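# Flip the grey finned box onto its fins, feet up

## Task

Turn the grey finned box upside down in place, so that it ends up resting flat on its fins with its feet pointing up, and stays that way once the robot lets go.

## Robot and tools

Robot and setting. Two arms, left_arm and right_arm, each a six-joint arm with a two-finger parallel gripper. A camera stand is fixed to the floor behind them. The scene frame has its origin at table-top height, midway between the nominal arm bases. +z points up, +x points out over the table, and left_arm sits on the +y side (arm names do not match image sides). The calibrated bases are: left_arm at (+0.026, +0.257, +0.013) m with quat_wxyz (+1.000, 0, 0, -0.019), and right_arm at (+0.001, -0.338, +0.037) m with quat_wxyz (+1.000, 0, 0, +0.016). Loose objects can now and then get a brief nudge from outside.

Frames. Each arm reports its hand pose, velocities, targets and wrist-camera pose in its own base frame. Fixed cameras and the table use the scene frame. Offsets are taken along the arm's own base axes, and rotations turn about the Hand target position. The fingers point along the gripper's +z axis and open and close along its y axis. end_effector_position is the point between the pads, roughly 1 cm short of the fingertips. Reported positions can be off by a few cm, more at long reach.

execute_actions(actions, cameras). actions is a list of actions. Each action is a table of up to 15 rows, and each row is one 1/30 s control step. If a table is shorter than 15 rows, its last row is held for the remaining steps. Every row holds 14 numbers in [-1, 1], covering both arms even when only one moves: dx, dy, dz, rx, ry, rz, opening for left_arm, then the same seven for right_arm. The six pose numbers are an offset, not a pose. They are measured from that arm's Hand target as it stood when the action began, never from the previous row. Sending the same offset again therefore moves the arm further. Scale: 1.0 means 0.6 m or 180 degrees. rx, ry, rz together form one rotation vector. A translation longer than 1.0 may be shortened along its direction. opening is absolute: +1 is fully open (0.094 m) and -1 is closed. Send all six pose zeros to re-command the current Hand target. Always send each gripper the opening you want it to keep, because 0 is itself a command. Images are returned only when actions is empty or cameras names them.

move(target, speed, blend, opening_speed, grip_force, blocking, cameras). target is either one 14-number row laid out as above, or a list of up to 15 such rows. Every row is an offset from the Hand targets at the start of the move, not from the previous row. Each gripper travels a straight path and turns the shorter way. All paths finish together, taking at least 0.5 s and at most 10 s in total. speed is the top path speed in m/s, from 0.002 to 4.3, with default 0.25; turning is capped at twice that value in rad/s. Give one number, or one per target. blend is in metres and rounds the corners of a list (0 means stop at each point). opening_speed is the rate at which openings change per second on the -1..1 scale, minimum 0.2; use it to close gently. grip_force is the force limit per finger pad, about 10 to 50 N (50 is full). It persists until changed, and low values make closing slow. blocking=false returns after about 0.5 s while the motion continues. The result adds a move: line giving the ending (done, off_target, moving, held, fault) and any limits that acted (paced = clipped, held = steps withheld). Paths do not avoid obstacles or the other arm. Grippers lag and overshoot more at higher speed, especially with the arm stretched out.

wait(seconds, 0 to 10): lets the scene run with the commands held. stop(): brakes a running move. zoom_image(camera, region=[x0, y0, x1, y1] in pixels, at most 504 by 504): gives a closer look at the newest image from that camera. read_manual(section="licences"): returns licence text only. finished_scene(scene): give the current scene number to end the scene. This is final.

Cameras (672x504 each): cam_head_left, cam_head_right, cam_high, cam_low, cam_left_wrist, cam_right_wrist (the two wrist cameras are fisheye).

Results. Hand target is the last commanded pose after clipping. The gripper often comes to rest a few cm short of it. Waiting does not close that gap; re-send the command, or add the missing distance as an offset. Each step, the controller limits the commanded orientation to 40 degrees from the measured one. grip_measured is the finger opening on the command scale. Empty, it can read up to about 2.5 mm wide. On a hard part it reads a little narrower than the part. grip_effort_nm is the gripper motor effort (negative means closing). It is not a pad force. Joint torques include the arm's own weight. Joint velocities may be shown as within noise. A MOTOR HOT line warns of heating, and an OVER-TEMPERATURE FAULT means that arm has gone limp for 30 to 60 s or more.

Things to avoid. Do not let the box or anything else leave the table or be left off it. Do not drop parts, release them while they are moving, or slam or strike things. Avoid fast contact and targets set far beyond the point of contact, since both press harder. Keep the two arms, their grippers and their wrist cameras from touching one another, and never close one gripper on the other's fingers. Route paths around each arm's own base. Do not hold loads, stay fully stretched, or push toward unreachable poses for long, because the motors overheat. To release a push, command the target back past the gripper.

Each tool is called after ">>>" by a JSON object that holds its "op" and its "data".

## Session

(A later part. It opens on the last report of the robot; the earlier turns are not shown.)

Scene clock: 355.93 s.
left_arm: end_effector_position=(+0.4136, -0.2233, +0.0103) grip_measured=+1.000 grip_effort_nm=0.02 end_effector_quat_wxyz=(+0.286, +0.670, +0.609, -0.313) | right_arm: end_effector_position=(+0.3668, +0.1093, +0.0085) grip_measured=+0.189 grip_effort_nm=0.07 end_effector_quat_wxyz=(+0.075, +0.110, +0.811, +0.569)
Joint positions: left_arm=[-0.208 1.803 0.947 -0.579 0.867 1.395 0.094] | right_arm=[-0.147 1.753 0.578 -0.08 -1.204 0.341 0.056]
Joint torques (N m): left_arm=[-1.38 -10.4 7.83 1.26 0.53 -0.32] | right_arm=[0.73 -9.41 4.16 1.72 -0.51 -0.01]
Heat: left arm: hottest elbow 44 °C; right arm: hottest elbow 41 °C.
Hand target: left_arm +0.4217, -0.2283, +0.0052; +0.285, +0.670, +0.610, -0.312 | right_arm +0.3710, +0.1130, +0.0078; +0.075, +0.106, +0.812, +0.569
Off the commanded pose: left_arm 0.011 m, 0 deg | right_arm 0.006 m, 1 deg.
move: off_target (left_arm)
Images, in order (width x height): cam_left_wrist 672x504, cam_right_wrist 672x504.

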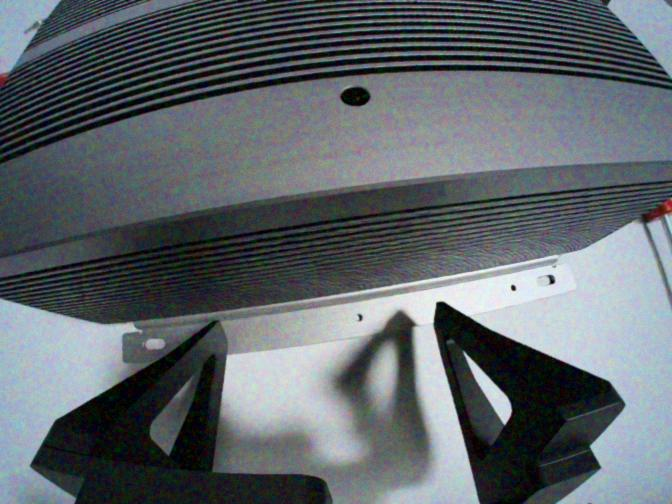

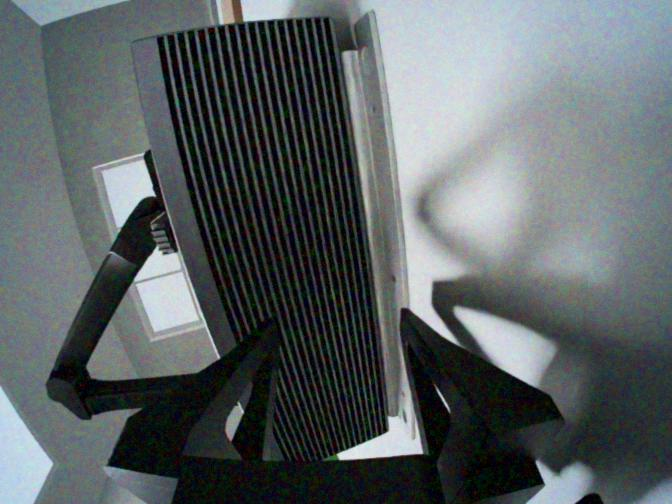

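>>> {"op": "move", "data": {"target": [-0.02,-0.03,0.004,0,0,0.012,1,0.02,0.06,-0.004,0,0,0,0.19], "speed": 0.05}}

>>> {"op": "move", "data": {"target": [0.0,-0.09,0.0,0,0,0,1,-0.015,0.13,0.0,0,0,0,0.19], "speed": 0.05, "cameras": ["cam_right_wrist","cam_left_wrist"]}}

Scene clock: 363.87 s.
left_arm: end_effector_position=(+0.4156, -0.2323, +0.0044) grip_measured=+1.000 grip_effort_nm=0.02 end_effector_quat_wxyz=(+0.288, +0.648, +0.636, -0.304) | right_arm: end_effector_position=(+0.3786, +0.1298, +0.0089) grip_measured=+0.189 grip_effort_nm=0.07 end_effector_quat_wxyz=(+0.083, +0.122, +0.808, +0.571)
Joint positions: left_arm=[-0.233 1.796 0.915 -0.465 0.841 1.256 0.094] | right_arm=[-0.081 1.765 0.549 0.184 -1.17 0.581 0.056]
Joint torques (N m): left_arm=[-3.25 -12.92 5.76 1.52 0.94 -0.22] | right_arm=[4.01 -8 4.71 2.09 0.12 0.11]
Heat: left arm: hottest elbow 43 °C; right arm: hottest elbow 40 °C.
Hand target: left_arm +0.4097, -0.2462, +0.0075; +0.290, +0.658, +0.623, -0.307 | right_arm +0.3829, +0.1491, +0.0053; +0.075, +0.106, +0.812, +0.569
Off the commanded pose: left_arm 0.016 m, 2 deg | right_arm 0.020 m, 2 deg.
move: off_target (left_arm, right_arm)

Scene clock: 366.27 s.
left_arm: end_effector_position=(+0.4246, -0.2266, +0.0057) grip_measured=+1.000 grip_effort_nm=0.02 end_effector_quat_wxyz=(+0.286, +0.627, +0.670, -0.276) | right_arm: end_effector_position=(+0.3990, +0.1382, +0.0095) grip_measured=+0.189 grip_effort_nm=0.07 end_effector_quat_wxyz=(+0.133, +0.195, +0.802, +0.549)
Joint positions: left_arm=[-0.233 1.77 0.897 -0.408 0.775 1.151 0.094] | right_arm=[-0.017 1.77 0.479 0.573 -0.99 0.94 0.056]
Joint torques (N m): left_arm=[-12.63 -10.29 7.91 3.38 2.36 -0.65] | right_arm=[14.8 -6.71 3.74 2.1 -1.96 -0.25]
Heat: left arm: hottest elbow 43 °C; right arm: hottest elbow 40 °C.
Hand target: left_arm +0.4097, -0.3003, +0.0075; +0.290, +0.658, +0.623, -0.307 | right_arm +0.3739, +0.2271, +0.0054; +0.075, +0.106, +0.812, +0.569
Off the commanded pose: left_arm 0.075 m, 7 deg | right_arm 0.092 m, 12 deg.
move: off_target (left_arm, right_arm)
Images, in order (width x height): cam_left_wrist 672x504, cam_right_wrist 672x504.

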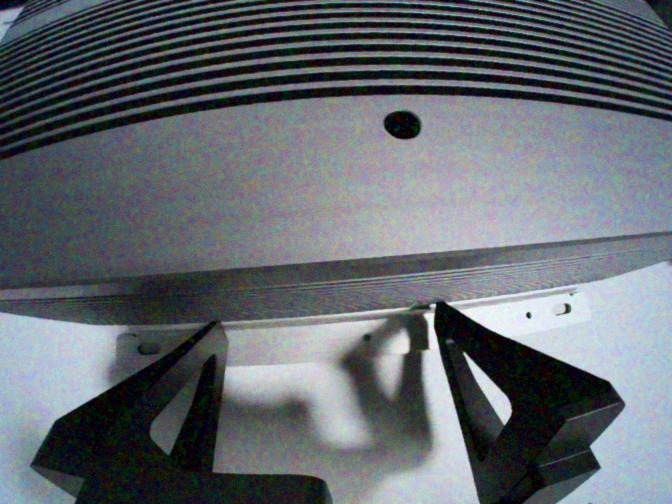

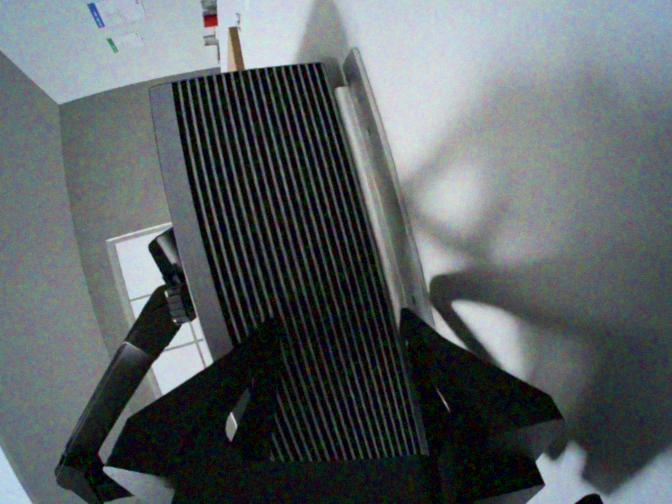

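>>> {"op": "move", "data": {"target": [[0.0,0.05,0.0,0,0,0,1,0.0,-0.16,-0.005,0,0,0,0.19],[0.0,0.05,0.0,0,0,0,1,0.0,-0.16,-0.012,0,0,0,0.19]], "speed": 0.06}}

>>> {"op": "move", "data": {"target": [0.0,-0.06,0.0,0,0,0,1,-0.005,0.18,0.002,0,0,0,0.19], "speed": 0.05, "cameras": ["cam_right_wrist","cam_left_wrist"]}}

Scene clock: 377.10 s.
left_arm: end_effector_position=(+0.4166, -0.2362, +0.0061) grip_measured=+1.000 grip_effort_nm=0.01 end_effector_quat_wxyz=(+0.290, +0.641, +0.650, -0.286) | right_arm: end_effector_position=(+0.3839, +0.1259, +0.0088) grip_measured=+0.189 grip_effort_nm=0.05 end_effector_quat_wxyz=(+0.091, +0.107, +0.810, +0.570)
Joint positions: left_arm=[-0.251 1.773 0.893 -0.408 0.802 1.186 0.094] | right_arm=[-0.091 1.773 0.572 0.136 -1.179 0.515 0.056]
Joint torques (N m): left_arm=[-6.3 -10.34 7.87 1.55 1.91 -0.26] | right_arm=[-0.21 -8 2.73 0.7 -0.66 -0.45]
Heat: left arm: hottest elbow 43 °C; right arm: hottest elbow 39 °C.
Hand target: left_arm +0.4096, -0.2702, +0.0075; +0.290, +0.658, +0.623, -0.307 | right_arm +0.3740, +0.1310, -0.0018; +0.075, +0.106, +0.812, +0.569
Off the commanded pose: left_arm 0.035 m, 4 deg | right_arm 0.015 m, 2 deg.
move: off_target (left_arm, right_arm)

Scene clock: 380.03 s.
left_arm: end_effector_position=(+0.4245, -0.2305, +0.0060) grip_measured=+1.000 grip_effort_nm=0.01 end_effector_quat_wxyz=(+0.285, +0.624, +0.675, -0.272) | right_arm: end_effector_position=(+0.4011, +0.1349, +0.0092) grip_measured=+0.189 grip_effort_nm=0.05 end_effector_quat_wxyz=(+0.148, +0.204, +0.798, +0.548)
Joint positions: left_arm=[-0.245 1.765 0.893 -0.392 0.762 1.123 0.094] | right_arm=[-0.019 1.779 0.465 0.638 -0.966 0.974 0.056]
Joint torques (N m): left_arm=[-12.57 -9.7 8.36 3.23 2.73 -0.53] | right_arm=[16.85 -6.24 3.54 1.88 -2.14 -0.37]
Heat: left arm: hottest elbow 43 °C; right arm: hottest elbow 39 °C.
Hand target: left_arm +0.4096, -0.3062, +0.0076; +0.290, +0.658, +0.623, -0.307 | right_arm +0.3710, +0.2390, -0.0007; +0.075, +0.106, +0.812, +0.569
Off the commanded pose: left_arm 0.077 m, 8 deg | right_arm 0.109 m, 14 deg.
move: off_target (left_arm, right_arm)
Images, in order (width x height): cam_left_wrist 672x504, cam_right_wrist 672x504.

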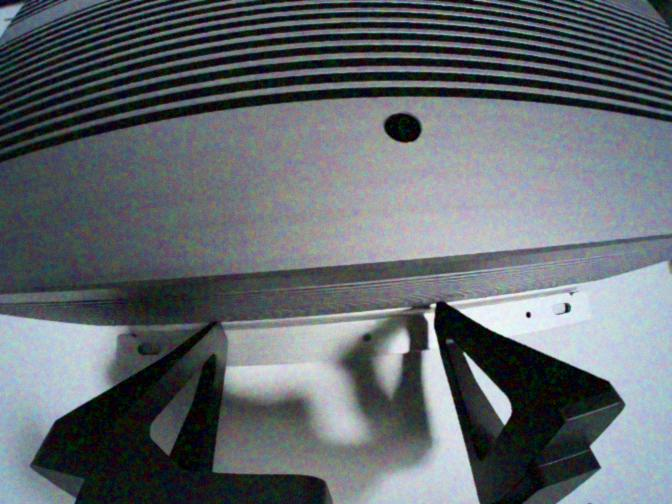

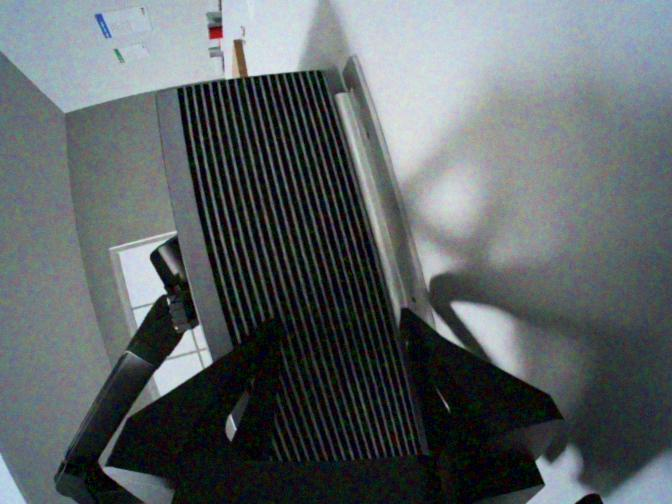

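>>> {"op": "move", "data": {"target": [0,-0.0,0.004,0,0,0,1,-0.005,0.01,0.15,0,0,0,0.19], "speed": 0.06, "cameras": ["cam_right_wrist"]}}

>>> {"op": "move", "data": {"target": [0,0,0.013,0,0,0,1,0.0,0.03,0.06,-0.055,0.0097,0,0.19], "speed": 0.06, "cameras": ["cam_right_wrist","cam_low"]}}

Scene clock: 392.60 s.
left_arm: end_effector_position=(+0.4242, -0.2300, +0.0073) grip_measured=+1.000 grip_effort_nm=0.01 end_effector_quat_wxyz=(+0.292, +0.640, +0.659, -0.264) | right_arm: end_effector_position=(+0.3924, +0.1637, +0.0745) grip_measured=+0.188 grip_effort_nm=0.08 end_effector_quat_wxyz=(+0.128, +0.202, +0.806, +0.541)
Joint positions: left_arm=[-0.244 1.761 0.891 -0.392 0.762 1.173 0.094] | right_arm=[0.067 1.498 0.475 0.351 -0.911 1.022 0.056]
Joint torques (N m): left_arm=[-12.69 -9.41 8.9 2.69 2.67 -1] | right_arm=[12.63 -8 6.9 1.26 -3.2 -0.31]
Heat: left arm: hottest elbow 43 °C; right arm: hottest elbow 38 °C.
Hand target: left_arm +0.4098, -0.3063, +0.0100; +0.291, +0.658, +0.623, -0.307 | right_arm +0.3680, +0.2451, +0.0895; +0.075, +0.106, +0.812, +0.569
Off the commanded pose: left_arm 0.078 m, 7 deg | right_arm 0.086 m, 13 deg.
move: off_target (left_arm, right_arm)
Images, in order (width x height): cam_right_wrist 672x504.

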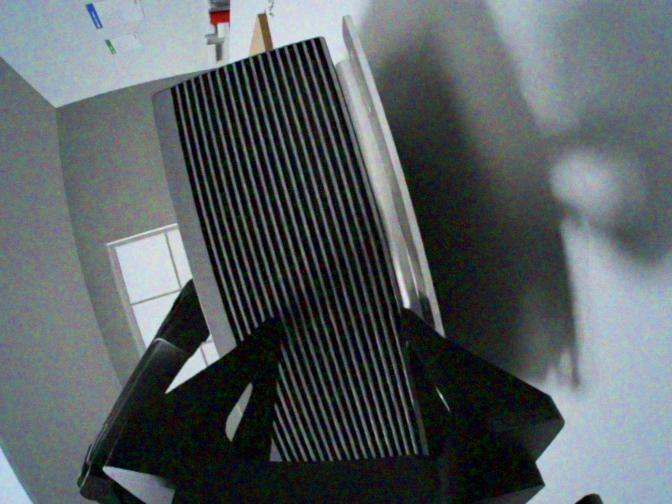

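Scene clock: 394.70 s.
left_arm: end_effector_position=(+0.4223, -0.2302, +0.0075) grip_measured=+1.000 grip_effort_nm=0.01 end_effector_quat_wxyz=(+0.292, +0.644, +0.655, -0.267) | right_arm: end_effector_position=(+0.3864, +0.1728, +0.0948) grip_measured=+0.188 grip_effort_nm=0.08 end_effector_quat_wxyz=(+0.102, +0.233, +0.852, +0.457)
Joint positions: left_arm=[-0.244 1.76 0.891 -0.401 0.767 1.187 0.094] | right_arm=[0.143 1.336 0.565 -0.084 -0.733 0.962 0.056]
Joint torques (N m): left_arm=[-12.75 -10.81 9.32 2.25 2.47 -1.15] | right_arm=[13.57 -7.94 10.09 1.47 -3.72 -0.61]
Heat: left arm: hottest elbow 43 °C; right arm: hottest elbow 38 °C.
Hand target: left_arm +0.4097, -0.3062, +0.0178; +0.290, +0.658, +0.623, -0.307 | right_arm +0.3679, +0.2631, +0.1253; +0.071, +0.108, +0.859, +0.495
Off the commanded pose: left_arm 0.078 m, 6 deg | right_arm 0.097 m, 15 deg.
move: off_target (left_arm, right_arm)
Images, in order (width x height): cam_low 672x504, cam_right_wrist 672x504.

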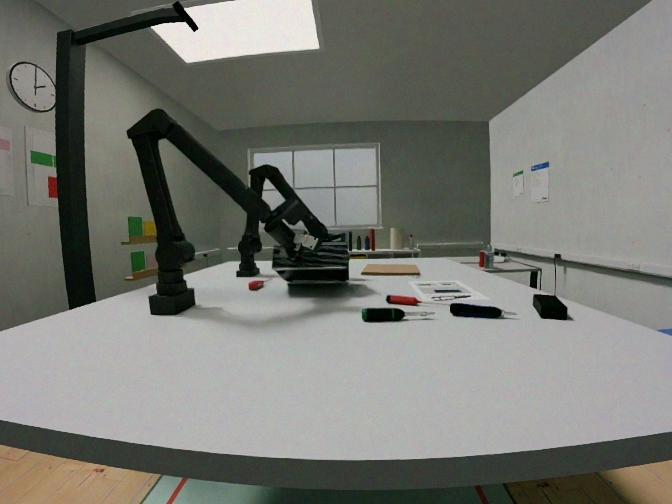

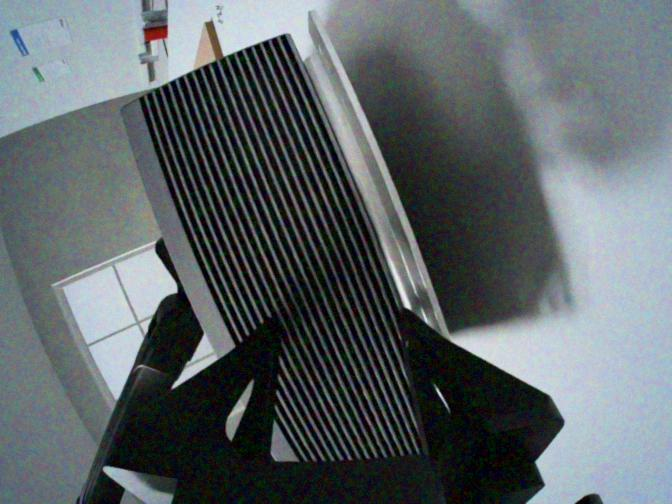

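>>> {"op": "move", "data": {"target": [0,0,0,0,0,0,1,0.003,0.01,0.004,-0.082,0.0145,0,0.19], "speed": 0.05, "cameras": ["cam_right_wrist"]}}

>>> {"op": "zoom_image", "data": {"camera": "cam_right_wrist", "region": [180, 220, 480, 440]}}

Scene clock: 404.37 s.
left_arm: end_effector_position=(+0.4210, -0.2321, +0.0080) grip_measured=+1.000 grip_effort_nm=0.01 end_effector_quat_wxyz=(+0.294, +0.647, +0.650, -0.270) | right_arm: end_effector_position=(+0.3822, +0.1685, +0.1035) grip_measured=+0.188 grip_effort_nm=0.11 end_effector_quat_wxyz=(+0.093, +0.235, +0.910, +0.330)
Joint positions: left_arm=[-0.246 1.762 0.891 -0.401 0.777 1.196 0.094] | right_arm=[0.218 1.282 0.694 -0.464 -0.493 0.856 0.056]
Joint torques (N m): left_arm=[-12.69 -10.75 9.33 2.24 2.11 -1.25] | right_arm=[13.86 -5.77 11.26 1.84 -4.08 -0.54]
Heat: left arm: hottest elbow 43 °C; right arm: hottest wrist yaw 44 °C.
Hand target: left_arm +0.4097, -0.3063, +0.0178; +0.290, +0.658, +0.623, -0.307 | right_arm +0.3697, +0.2690, +0.1278; +0.065, +0.109, +0.917, +0.378
Off the commanded pose: left_arm 0.076 m, 5 deg | right_arm 0.104 m, 16 deg.
move: off_target (left_arm, right_arm)
Images, in order (width x height): cam_right_wrist 672x504.

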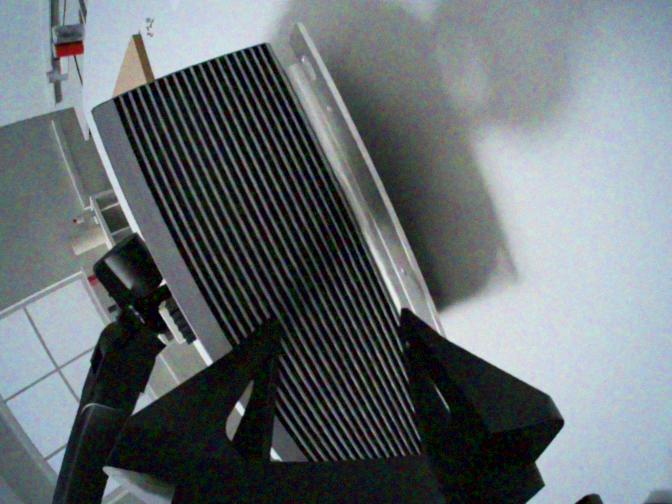

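Scaled by 1.680 from the camera's 672x504 image, which has a finer 960x720 frame.

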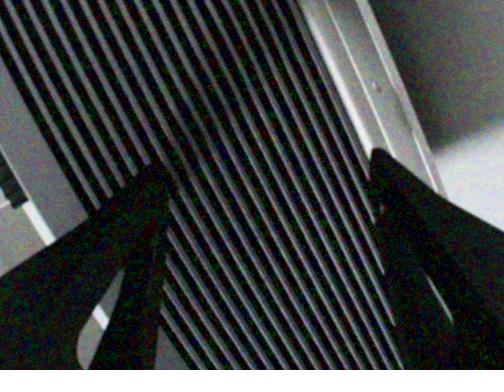

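>>> {"op": "move", "data": {"target": [0,0,0,0,0,0,1,-0.006,-0.01,-0.02,0,0,0,0.95], "speed": 0.01, "opening_speed": 0.35, "cameras": ["cam_right_wrist"]}}

>>> {"op": "zoom_image", "data": {"camera": "cam_right_wrist", "region": [180, 220, 480, 440]}}

Scene clock: 411.37 s.
left_arm: end_effector_position=(+0.4218, -0.2267, +0.0038) grip_measured=+1.000 grip_effort_nm=0.01 end_effector_quat_wxyz=(+0.292, +0.647, +0.653, -0.264) | right_arm: end_effector_position=(+0.3794, +0.1699, +0.1047) grip_measured=+0.944 grip_effort_nm=0.28 end_effector_quat_wxyz=(+0.088, +0.229, +0.910, +0.333)
Joint positions: left_arm=[-0.238 1.766 0.888 -0.4 0.766 1.205 0.094] | right_arm=[0.218 1.279 0.694 -0.475 -0.506 0.846 0.091]
Joint torques (N m): left_arm=[-13.22 -11.4 9.46 2.03 2.57 -1.3] | right_arm=[13.39 -4.66 9.4 3.18 -3.8 -0.55]
Heat: left arm: hottest elbow 43 °C; right arm: hottest wrist yaw 50 °C.
Hand target: left_arm +0.4097, -0.3063, +0.0179; +0.291, +0.658, +0.623, -0.307 | right_arm +0.3661, +0.2630, +0.1158; +0.065, +0.109, +0.917, +0.378
Off the commanded pose: left_arm 0.082 m, 6 deg | right_arm 0.095 m, 15 deg.
move: off_target (left_arm, right_arm)
Images, in order (width x height): cam_right_wrist 672x504.

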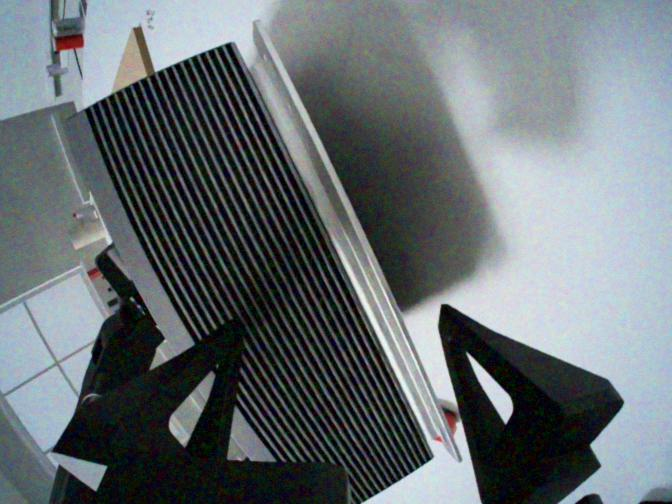

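Scaled by 1.680 from the camera's 672x504 image, which has a finer 960x720 frame.

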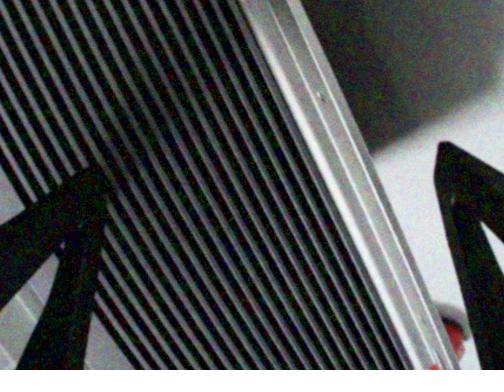

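>>> {"op": "move", "data": {"target": [0,0,0,0,0,0,1,0.004,0.02,-0.012,0.1368,-0.0242,0,0.95], "speed": 0.08}}

>>> {"op": "move", "data": {"target": [0,0,0,0,0,0,1,0.0,-0.01,0.07,0,0,0,0.95], "speed": 0.06, "cameras": ["cam_right_wrist","cam_low"]}}

>>> {"op": "zoom_image", "data": {"camera": "cam_low", "region": [250, 210, 380, 310]}}

Scene clock: 419.73 s.
left_arm: end_effector_position=(+0.4216, -0.2252, +0.0016) grip_measured=+1.000 grip_effort_nm=0.01 end_effector_quat_wxyz=(+0.295, +0.637, +0.657, -0.274) | right_arm: end_effector_position=(+0.3968, +0.2174, +0.1299) grip_measured=+0.948 grip_effort_nm=0.10 end_effector_quat_wxyz=(+0.131, +0.161, +0.798, +0.566)
Joint positions: left_arm=[-0.229 1.775 0.882 -0.385 0.787 1.189 0.094] | right_arm=[0.204 1.4 0.532 0.34 -0.868 1.124 0.092]
Joint torques (N m): left_arm=[-13.92 -11.93 9.42 1.73 1.78 -1.17] | right_arm=[9.11 -2.43 6.39 1.61 -1.54 -0.44]
Heat: left arm: hottest elbow 43 °C; right arm: hottest wrist yaw 50 °C.
Hand target: left_arm +0.4096, -0.3062, +0.0178; +0.290, +0.658, +0.623, -0.307 | right_arm +0.3686, +0.2751, +0.1087; +0.075, +0.106, +0.812, +0.568
Off the commanded pose: left_arm 0.084 m, 6 deg | right_arm 0.068 m, 9 deg.
move: off_target (left_arm, right_arm)

Scene clock: 420.93 s.
left_arm: end_effector_position=(+0.4210, -0.2309, +0.0005) grip_measured=+1.000 grip_effort_nm=0.01 end_effector_quat_wxyz=(+0.295, +0.647, +0.651, -0.267) | right_arm: end_effector_position=(+0.3825, +0.2178, +0.1380) grip_measured=+0.950 grip_effort_nm=-0.01 end_effector_quat_wxyz=(+0.101, +0.173, +0.806, +0.557)
Joint positions: left_arm=[-0.245 1.775 0.882 -0.373 0.772 1.195 0.094] | right_arm=[0.209 1.333 0.539 0.198 -0.88 1.12 0.092]
Joint torques (N m): left_arm=[-12.69 -11.87 9.8 1.32 2.28 -1.26] | right_arm=[7.82 -6.36 9.42 0.96 -1.38 -0.4]
Heat: left arm: hottest elbow 43 °C; right arm: hottest wrist yaw 49 °C.
Hand target: left_arm +0.4096, -0.3062, +0.0177; +0.290, +0.658, +0.623, -0.307 | right_arm +0.3687, +0.2690, +0.1507; +0.075, +0.106, +0.812, +0.568
Off the commanded pose: left_arm 0.078 m, 6 deg | right_arm 0.055 m, 8 deg.
move: off_target (left_arm, right_arm)
Images, in order (width x height): cam_low 672x504, cam_right_wrist 672x504.

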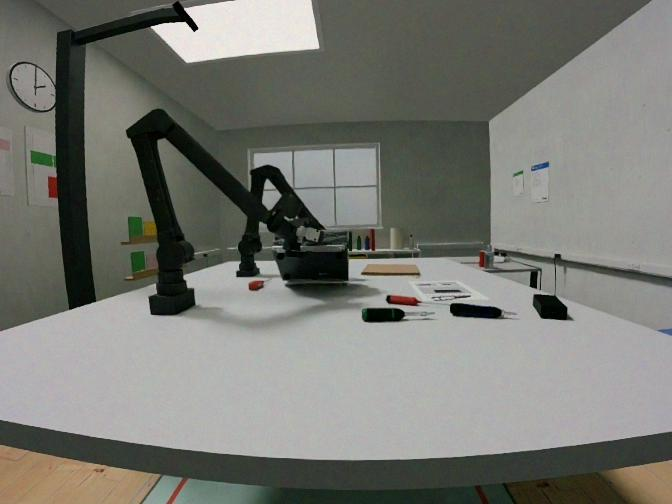

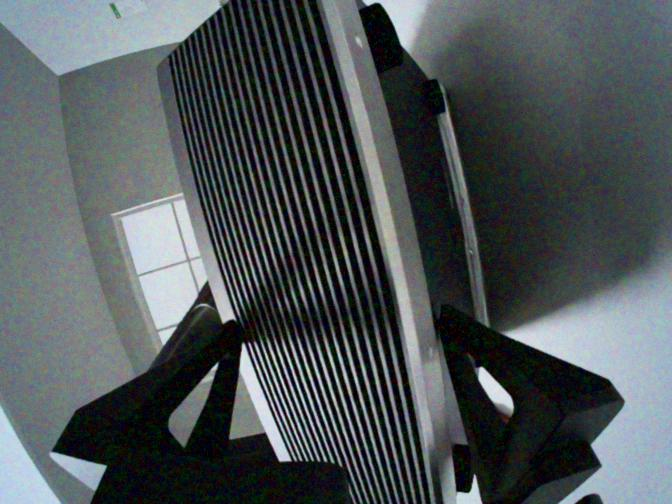

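Scaled by 3.877.

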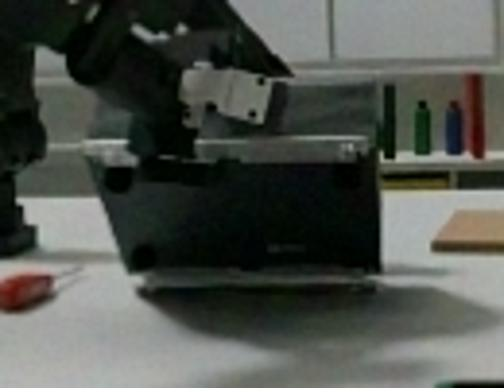

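>>> {"op": "move", "data": {"target": [-0.003,0.095,0,0,0,0,1,0.015,-0.07,0.015,0,0,0,0.95], "speed": 0.04}}

>>> {"op": "move", "data": {"target": [0,0,0,0,0,0,1,0.01,-0.045,0.015,0,0,0,0.6], "speed": 0.02}}

>>> {"op": "move", "data": {"target": [0,0,0,0,0,0,1,0.006,-0.02,0.03,0,0,0,0.1], "speed": 0.01, "opening_speed": 0.25, "cameras": ["cam_right_wrist","cam_low"]}}

>>> {"op": "zoom_image", "data": {"camera": "cam_right_wrist", "region": [180, 180, 480, 480]}}

Scene clock: 432.33 s.
left_arm: end_effector_position=(+0.4028, -0.2325, +0.0015) grip_measured=+1.000 grip_effort_nm=0.01 end_effector_quat_wxyz=(+0.283, +0.659, +0.631, -0.296) | right_arm: end_effector_position=(+0.3683, +0.2145, +0.1387) grip_measured=+0.950 grip_effort_nm=-0.01 end_effector_quat_wxyz=(+0.063, +0.143, +0.815, +0.558)
Joint positions: left_arm=[-0.245 1.777 0.882 -0.455 0.821 1.274 0.094] | right_arm=[0.183 1.323 0.566 0.034 -0.976 1.002 0.092]
Joint torques (N m): left_arm=[-3.02 -13.04 8.21 0.42 1.62 -0.53] | right_arm=[1.49 -7 9.84 1.72 -1.28 -0.44]
Heat: left arm: hottest elbow 43 °C; right arm: hottest elbow 43 °C.
Hand target: left_arm +0.4078, -0.2492, +0.0177; +0.290, +0.658, +0.623, -0.307 | right_arm +0.3776, +0.2271, +0.1597; +0.075, +0.106, +0.812, +0.568
Off the commanded pose: left_arm 0.024 m, 2 deg | right_arm 0.026 m, 5 deg.
move: off_target (left_arm, right_arm)

Scene clock: 434.27 s.
left_arm: end_effector_position=(+0.3982, -0.2384, +0.0034) grip_measured=+1.000 grip_effort_nm=0.01 end_effector_quat_wxyz=(+0.283, +0.660, +0.625, -0.306) | right_arm: end_effector_position=(+0.3617, +0.2020, +0.1383) grip_measured=+0.671 grip_effort_nm=-1.04 end_effector_quat_wxyz=(+0.042, +0.129, +0.818, +0.558)
Joint positions: left_arm=[-0.256 1.777 0.882 -0.461 0.839 1.273 0.094] | right_arm=[0.139 1.322 0.588 -0.103 -1.044 0.888 0.078]
Joint torques (N m): left_arm=[-2.02 -13.1 8.17 0.68 0.95 -0.52] | right_arm=[-2.2 -8.23 10.86 1.36 -0.93 -0.37]
Heat: left arm: hottest elbow 43 °C; right arm: hottest elbow 43 °C.
Hand target: left_arm +0.4078, -0.2493, +0.0177; +0.290, +0.658, +0.623, -0.307 | right_arm +0.3836, +0.2000, +0.1686; +0.075, +0.106, +0.812, +0.568
Off the commanded pose: left_arm 0.020 m, 1 deg | right_arm 0.038 m, 5 deg.
move: off_target (left_arm, right_arm)

Scene clock: 436.90 s.
left_arm: end_effector_position=(+0.3968, -0.2398, +0.0036) grip_measured=+1.000 grip_effort_nm=0.01 end_effector_quat_wxyz=(+0.278, +0.655, +0.631, -0.310) | right_arm: end_effector_position=(+0.3581, +0.1869, +0.1393) grip_measured=+0.103 grip_effort_nm=-0.14 end_effector_quat_wxyz=(+0.030, +0.140, +0.823, +0.549)
Joint positions: left_arm=[-0.26 1.776 0.883 -0.465 0.838 1.254 0.094] | right_arm=[0.097 1.306 0.606 -0.237 -1.059 0.814 0.052]
Joint torques (N m): left_arm=[-1.79 -12.92 8.14 0.84 0.95 -0.33] | right_arm=[-1.32 -9.76 12.4 1.57 -1.52 -0.13]
Heat: left arm: hottest elbow 43 °C; right arm: hottest elbow 44 °C.
Hand target: left_arm +0.4079, -0.2493, +0.0178; +0.290, +0.658, +0.623, -0.307 | right_arm +0.3872, +0.1880, +0.1866; +0.075, +0.106, +0.812, +0.568
Off the commanded pose: left_arm 0.020 m, 2 deg | right_arm 0.056 m, 7 deg.
move: off_target (left_arm, right_arm)
Images, in order (width x height): cam_low 672x504, cam_right_wrist 672x504.

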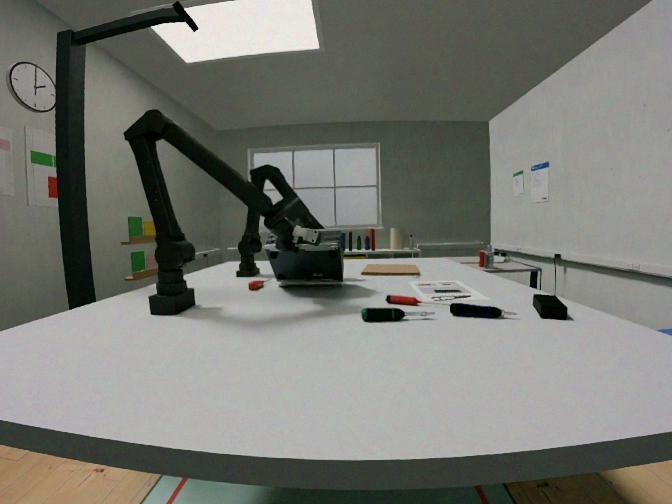

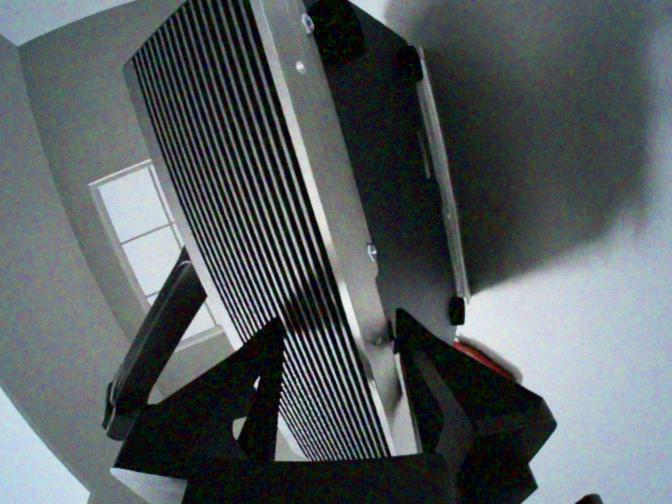

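Scaled by 1.680 from the camera's 672x504 image, which has a finer 960x720 frame.

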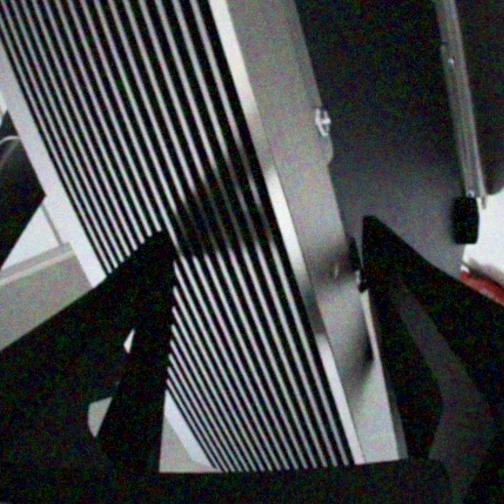

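>>> {"op": "move", "data": {"target": [0,0,0,0,0,0,1,0.003,-0.012,0.022,0,0,0,-0.3], "speed": 0.01, "opening_speed": 0.25}}

>>> {"op": "move", "data": {"target": [0,0,0,0,0,0,1,0.0,-0.003,0.014,0,0,0,-0.65], "speed": 0.01, "opening_speed": 0.25, "cameras": ["cam_right_wrist","cam_low"]}}

>>> {"op": "zoom_image", "data": {"camera": "cam_right_wrist", "region": [180, 180, 480, 480]}}

Scene clock: 445.67 s.
left_arm: end_effector_position=(+0.3971, -0.2392, +0.0030) grip_measured=+1.000 grip_effort_nm=0.01 end_effector_quat_wxyz=(+0.277, +0.655, +0.632, -0.308) | right_arm: end_effector_position=(+0.3513, +0.1795, +0.1371) grip_measured=-0.297 grip_effort_nm=-0.17 end_effector_quat_wxyz=(+0.015, +0.153, +0.827, +0.541)
Joint positions: left_arm=[-0.26 1.776 0.883 -0.465 0.833 1.254 0.094] | right_arm=[0.078 1.295 0.611 -0.328 -1.062 0.777 0.033]
Joint torques (N m): left_arm=[-1.73 -12.98 8.16 0.88 1.14 -0.32] | right_arm=[-1.73 -11.34 13.94 1.61 -1.97 -0.14]
Heat: left arm: hottest elbow 42 °C; right arm: hottest elbow 46 °C.
Hand target: left_arm +0.4078, -0.2493, +0.0178; +0.290, +0.658, +0.623, -0.307 | right_arm +0.3890, +0.1809, +0.1998; +0.075, +0.106, +0.812, +0.568
Off the commanded pose: left_arm 0.021 m, 2 deg | right_arm 0.073 m, 9 deg.
move: off_target (left_arm, right_arm)

Scene clock: 447.57 s.
left_arm: end_effector_position=(+0.3973, -0.2385, +0.0030) grip_measured=+1.000 grip_effort_nm=0.01 end_effector_quat_wxyz=(+0.274, +0.649, +0.638, -0.310) | right_arm: end_effector_position=(+0.3561, +0.1801, +0.1579) grip_measured=-0.642 grip_effort_nm=-0.42 end_effector_quat_wxyz=(+0.027, +0.133, +0.823, +0.551)
Joint positions: left_arm=[-0.258 1.776 0.883 -0.466 0.834 1.236 0.094] | right_arm=[0.074 1.268 0.64 -0.359 -1.083 0.753 0.017]
Joint torques (N m): left_arm=[-1.96 -13.1 8.17 0.9 1.13 -0.14] | right_arm=[-1.55 -9.58 13.52 1.74 -1.3 -0.01]
Heat: left arm: hottest elbow 42 °C; right arm: hottest elbow 47 °C.
Hand target: left_arm +0.4078, -0.2493, +0.0178; +0.290, +0.658, +0.623, -0.307 | right_arm +0.3890, +0.1791, +0.2082; +0.075, +0.106, +0.812, +0.568
Off the commanded pose: left_arm 0.021 m, 3 deg | right_arm 0.060 m, 7 deg.
move: off_target (left_arm, right_arm)
Images, in order (width x height): cam_low 672x504, cam_right_wrist 672x504.

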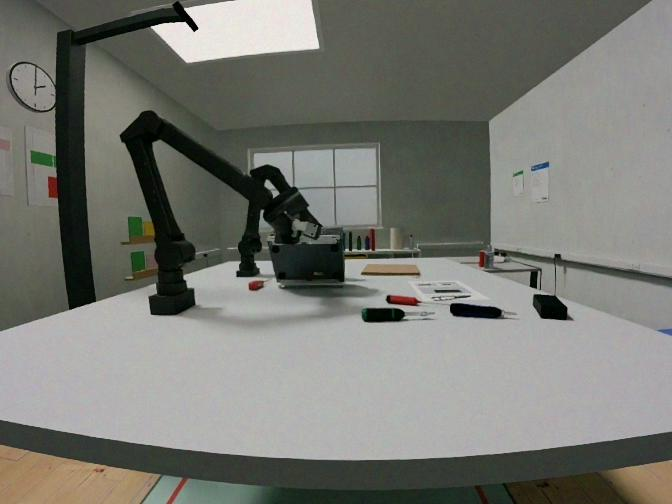

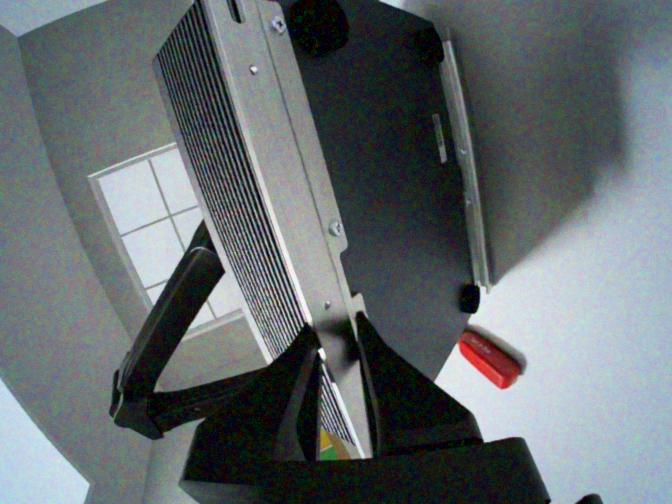

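Scaled by 1.680 from the camera's 672x504 image, which has a finer 960x720 frame.

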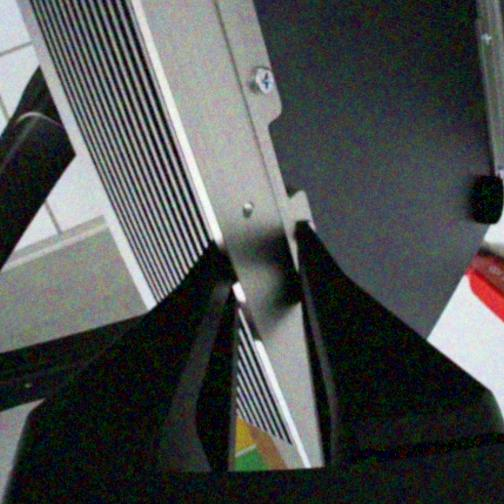

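>>> {"op": "move", "data": {"target": [0,0,0,0,0,0,1,0.0,0,0.004,0,0,0,-1], "speed": 0.01, "opening_speed": 0.3, "cameras": ["cam_low"]}}

>>> {"op": "zoom_image", "data": {"camera": "cam_low", "region": [250, 200, 380, 310]}}

Scene clock: 454.80 s.
left_arm: end_effector_position=(+0.3972, -0.2386, +0.0031) grip_measured=+1.000 grip_effort_nm=0.01 end_effector_quat_wxyz=(+0.274, +0.649, +0.638, -0.311) | right_arm: end_effector_position=(+0.3559, +0.1797, +0.1576) grip_measured=-0.691 grip_effort_nm=-1.04 end_effector_quat_wxyz=(+0.037, +0.119, +0.827, +0.549)
Joint positions: left_arm=[-0.258 1.776 0.883 -0.466 0.835 1.236 0.094] | right_arm=[0.074 1.267 0.641 -0.366 -1.079 0.714 0.015]
Joint torques (N m): left_arm=[-1.96 -12.98 8.17 0.87 1.08 -0.14] | right_arm=[-1.55 -10.23 13.97 1.55 -1.53 0.42]
Heat: left arm: hottest elbow 42 °C; right arm: hottest elbow 49 °C.
Hand target: left_arm +0.4078, -0.2493, +0.0178; +0.290, +0.658, +0.623, -0.307 | right_arm +0.3889, +0.1791, +0.2105; +0.075, +0.106, +0.812, +0.568
Off the commanded pose: left_arm 0.021 m, 3 deg | right_arm 0.063 m, 5 deg.
move: off_target (left_arm, right_arm)
Images, in order (width x height): cam_low 672x504.

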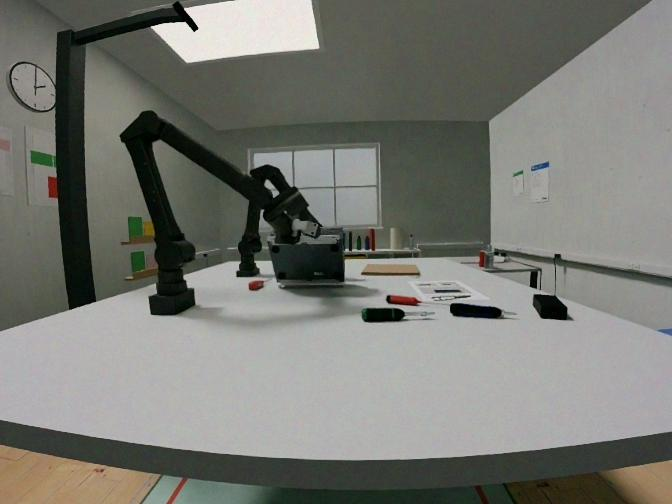

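Scaled by 3.877.

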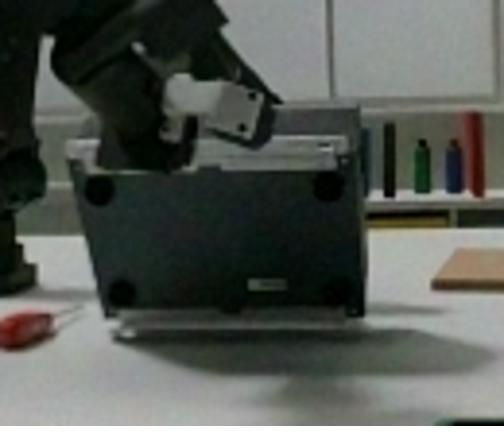

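>>> {"op": "move", "data": {"target": [[0.0,0.2,0.01,0,0,0,1,0,0,0,0,0,0,-1],[-0.05,0.4,0.2,0,0,0,1,0,0,0,0,0,0,-1]], "speed": 0.15, "blend": [0.03,0]}}

>>> {"op": "move", "data": {"target": [0,0,0,0,0,0,1,-0.005,0.078,0.01,-0.0666,0.0033,0,-1], "speed": 0.05, "cameras": ["cam_right_wrist","cam_low"]}}

Scene clock: 469.47 s.
left_arm: end_effector_position=(+0.3673, -0.0153, +0.1258) grip_measured=+1.000 grip_effort_nm=0.01 end_effector_quat_wxyz=(+0.281, +0.647, +0.632, -0.320) | right_arm: end_effector_position=(+0.3560, +0.1797, +0.1577) grip_measured=-0.691 grip_effort_nm=-1.04 end_effector_quat_wxyz=(+0.037, +0.119, +0.827, +0.549)
Joint positions: left_arm=[0.305 1.605 1.045 -1.435 0.797 2.08 0.094] | right_arm=[0.074 1.267 0.641 -0.366 -1.079 0.713 0.015]
Joint torques (N m): left_arm=[-0.32 -11.16 9.58 -0.65 0.44 -0.07] | right_arm=[-1.61 -9.29 13.61 1.43 -1.53 0.38]
Heat: left arm: hottest elbow 42 °C; right arm: hottest elbow 53 °C.
Hand target: left_arm +0.3778, -0.0092, +0.1378; +0.290, +0.658, +0.623, -0.307 | right_arm +0.3890, +0.1791, +0.2106; +0.075, +0.106, +0.812, +0.568
Off the commanded pose: left_arm 0.017 m, 2 deg | right_arm 0.062 m, 5 deg.
joint sent to its limit (left arm) — joint 6 (wrist roll), upper limit. The joint targets still meet the commanded pose.
move: off_target (left_arm, right_arm)

Scene clock: 472.07 s.
left_arm: end_effector_position=(+0.3673, -0.0153, +0.1258) grip_measured=+1.000 grip_effort_nm=0.01 end_effector_quat_wxyz=(+0.281, +0.647, +0.632, -0.320) | right_arm: end_effector_position=(+0.3588, +0.2208, +0.1729) grip_measured=-0.705 grip_effort_nm=-1.04 end_effector_quat_wxyz=(+0.050, +0.098, +0.879, +0.463)
Joint positions: left_arm=[0.305 1.605 1.045 -1.435 0.797 2.081 0.094] | right_arm=[0.243 1.228 0.748 -0.516 -0.831 0.724 0.014]
Joint torques (N m): left_arm=[-0.44 -11.16 9.65 -0.68 0.44 -0.06] | right_arm=[-0.91 -8.47 13.38 1.61 -0.46 0.42]
Heat: left arm: hottest elbow 42 °C; right arm: hottest elbow 53 °C.
Hand target: left_arm +0.3778, -0.0092, +0.1378; +0.290, +0.658, +0.623, -0.307 | right_arm +0.3860, +0.2258, +0.2167; +0.081, +0.100, +0.868, +0.480
Off the commanded pose: left_arm 0.017 m, 2 deg | right_arm 0.052 m, 4 deg.
joint sent to its limit (left arm) — joint 6 (wrist roll), upper limit. The joint targets still meet the commanded pose.
move: off_target (left_arm, right_arm)
Images, in order (width x height): cam_low 672x504, cam_right_wrist 672x504.

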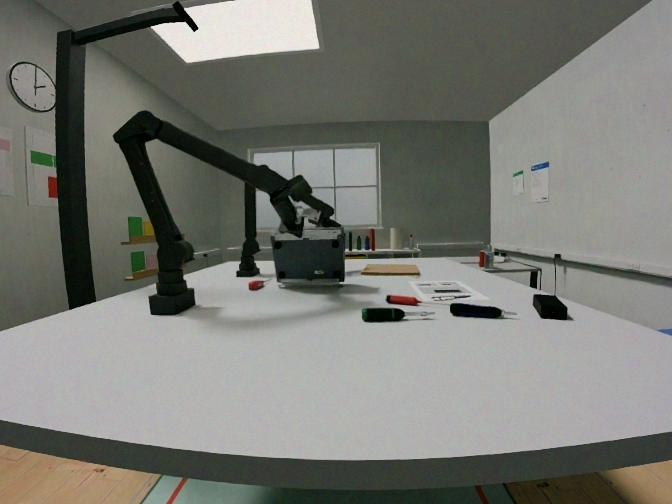

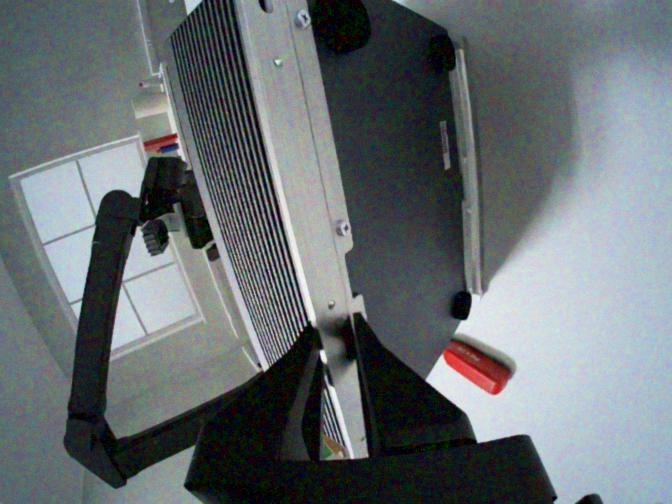

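>>> {"op": "move", "data": {"target": [0,0,0,0,0,0,1,-0.005,0.078,0.012,-0.0666,0.0033,0,-1], "speed": 0.05}}

>>> {"op": "move", "data": {"target": [0,0,0,0,0,0,1,-0.005,0.078,-0.005,-0.0666,0.0033,0,-1], "speed": 0.04, "cameras": ["cam_right_wrist","cam_low"]}}

>>> {"op": "zoom_image", "data": {"camera": "cam_low", "region": [250, 200, 380, 310]}}

Scene clock: 483.23 s.
left_arm: end_effector_position=(+0.3673, -0.0153, +0.1258) grip_measured=+1.000 grip_effort_nm=0.01 end_effector_quat_wxyz=(+0.281, +0.647, +0.632, -0.320) | right_arm: end_effector_position=(+0.3602, +0.2648, +0.1806) grip_measured=-0.722 grip_effort_nm=-1.04 end_effector_quat_wxyz=(+0.057, +0.090, +0.925, +0.365)
Joint positions: left_arm=[0.305 1.605 1.045 -1.435 0.797 2.081 0.094] | right_arm=[0.425 1.258 0.88 -0.659 -0.565 0.777 0.013]
Joint torques (N m): left_arm=[-0.44 -11.11 9.62 -0.69 0.44 -0.06] | right_arm=[-1.26 -9.76 13.3 1.29 -0.37 0.26]
Heat: left arm: hottest elbow 43 °C; right arm: hottest elbow 53 °C.
Hand target: left_arm +0.3778, -0.0092, +0.1378; +0.290, +0.658, +0.623, -0.307 | right_arm +0.3831, +0.2726, +0.2239; +0.087, +0.094, +0.913, +0.386
Off the commanded pose: left_arm 0.017 m, 2 deg | right_arm 0.049 m, 4 deg.
joint sent to its limit (left arm) — joint 6 (wrist roll), upper limit. The joint targets still meet the commanded pose.
move: off_target (left_arm, right_arm)

Scene clock: 486.27 s.
left_arm: end_effector_position=(+0.3673, -0.0153, +0.1258) grip_measured=+1.000 grip_effort_nm=0.01 end_effector_quat_wxyz=(+0.281, +0.647, +0.632, -0.320) | right_arm: end_effector_position=(+0.3632, +0.3061, +0.1757) grip_measured=-0.722 grip_effort_nm=-1.04 end_effector_quat_wxyz=(+0.060, +0.092, +0.959, +0.260)
Joint positions: left_arm=[0.305 1.605 1.045 -1.435 0.797 2.081 0.094] | right_arm=[0.585 1.358 1.03 -0.802 -0.322 0.848 0.013]
Joint torques (N m): left_arm=[-0.15 -11.16 9.61 -0.7 0.44 -0.06] | right_arm=[-0.15 -11.99 13.26 1.09 -0.24 0.05]
Heat: left arm: hottest elbow 43 °C; right arm: hottest elbow 53 °C.
Hand target: left_arm +0.3778, -0.0092, +0.1378; +0.290, +0.658, +0.623, -0.307 | right_arm +0.3800, +0.3194, +0.2207; +0.091, +0.086, +0.949, +0.288
Off the commanded pose: left_arm 0.017 m, 2 deg | right_arm 0.050 m, 5 deg.
joint sent to its limit (left arm) — joint 6 (wrist roll), upper limit. The joint targets still meet the commanded pose.
move: off_target (left_arm, right_arm)
Images, in order (width x height): cam_low 672x504, cam_right_wrist 672x504.

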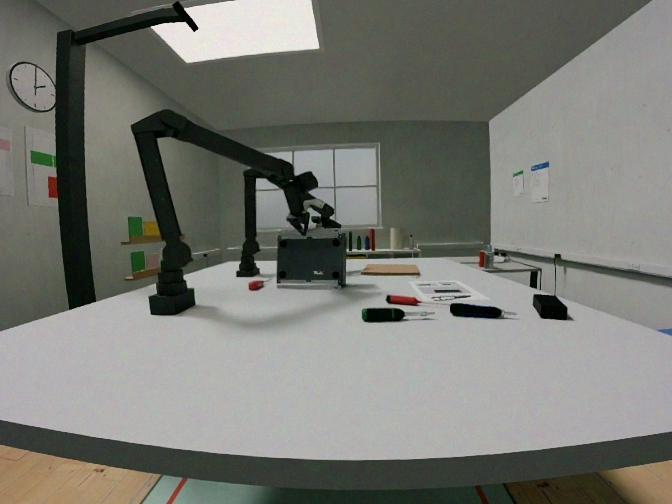

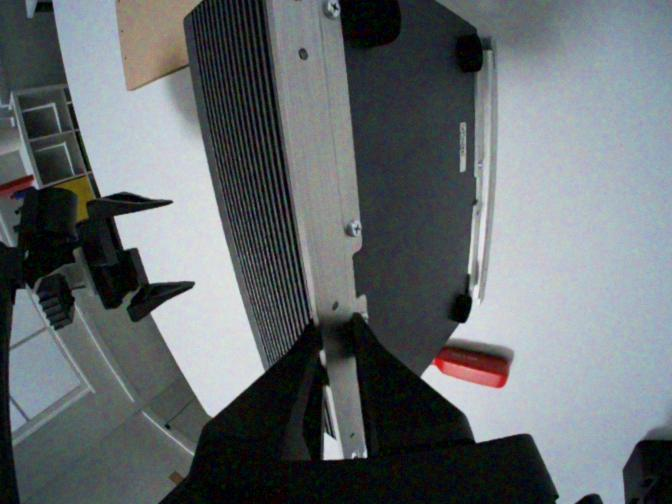

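Scaled by 3.877.

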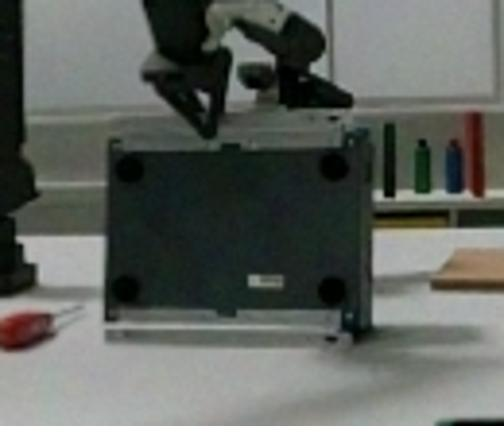

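>>> {"op": "execute_actions", "data": {"actions": [], "cameras": ["cam_head_left","cam_low","cam_high"]}}

Scene clock: 509.67 s.
left_arm: end_effector_position=(+0.3673, -0.0153, +0.1258) grip_measured=+1.000 grip_effort_nm=0.01 end_effector_quat_wxyz=(+0.281, +0.647, +0.632, -0.320) | right_arm: end_effector_position=(+0.3631, +0.3062, +0.1757) grip_measured=-0.722 grip_effort_nm=-1.04 end_effector_quat_wxyz=(+0.060, +0.091, +0.959, +0.260)
Joint positions: left_arm=[0.305 1.605 1.045 -1.435 0.797 2.081 0.094] | right_arm=[0.585 1.358 1.03 -0.802 -0.322 0.848 0.013]
Joint velocities: within noise
Joint torques (N m): left_arm=[-0.21 -11.11 9.62 -0.66 0.45 -0.07] | right_arm=[-0.38 -11.87 13.24 1.09 -0.27 0.06]
Heat: left arm: hottest elbow 44 °C; right arm: hottest elbow 51 °C.
Hand target: left_arm +0.3778, -0.0092, +0.1378; +0.290, +0.658, +0.623, -0.307 | right_arm +0.3799, +0.3195, +0.2207; +0.091, +0.086, +0.949, +0.288
Tool commands: left_gripper/opening=+1.0 right_gripper/opening=-1.0
Off the commanded pose: left_arm 0.017 m, 2 deg | right_arm 0.050 m, 5 deg.
Images, in order (width x height): cam_head_left 672x504, cam_high 672x504, cam_low 672x504.

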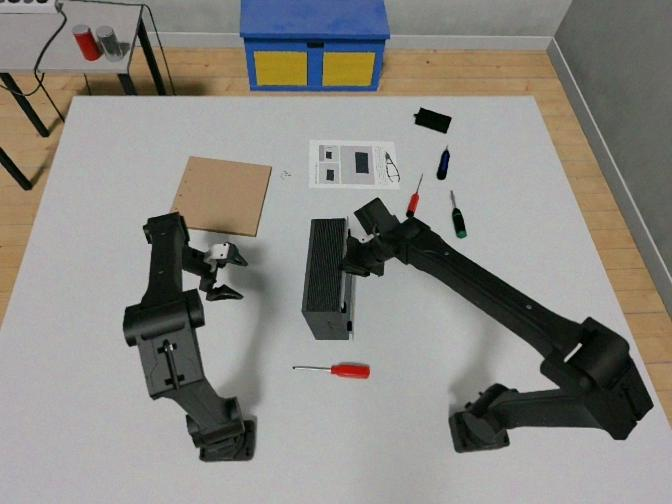

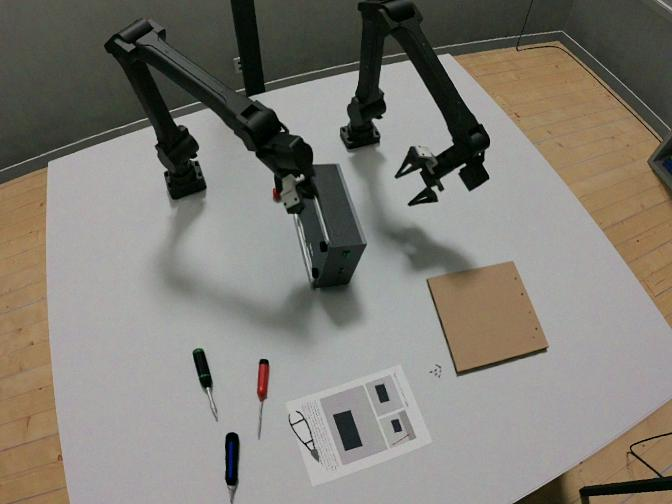

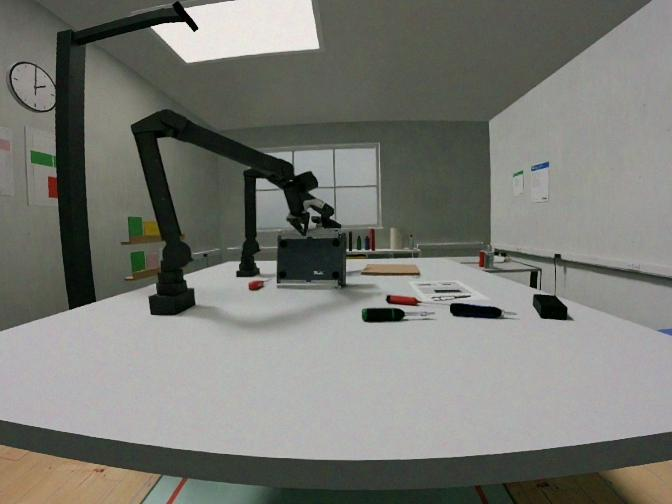

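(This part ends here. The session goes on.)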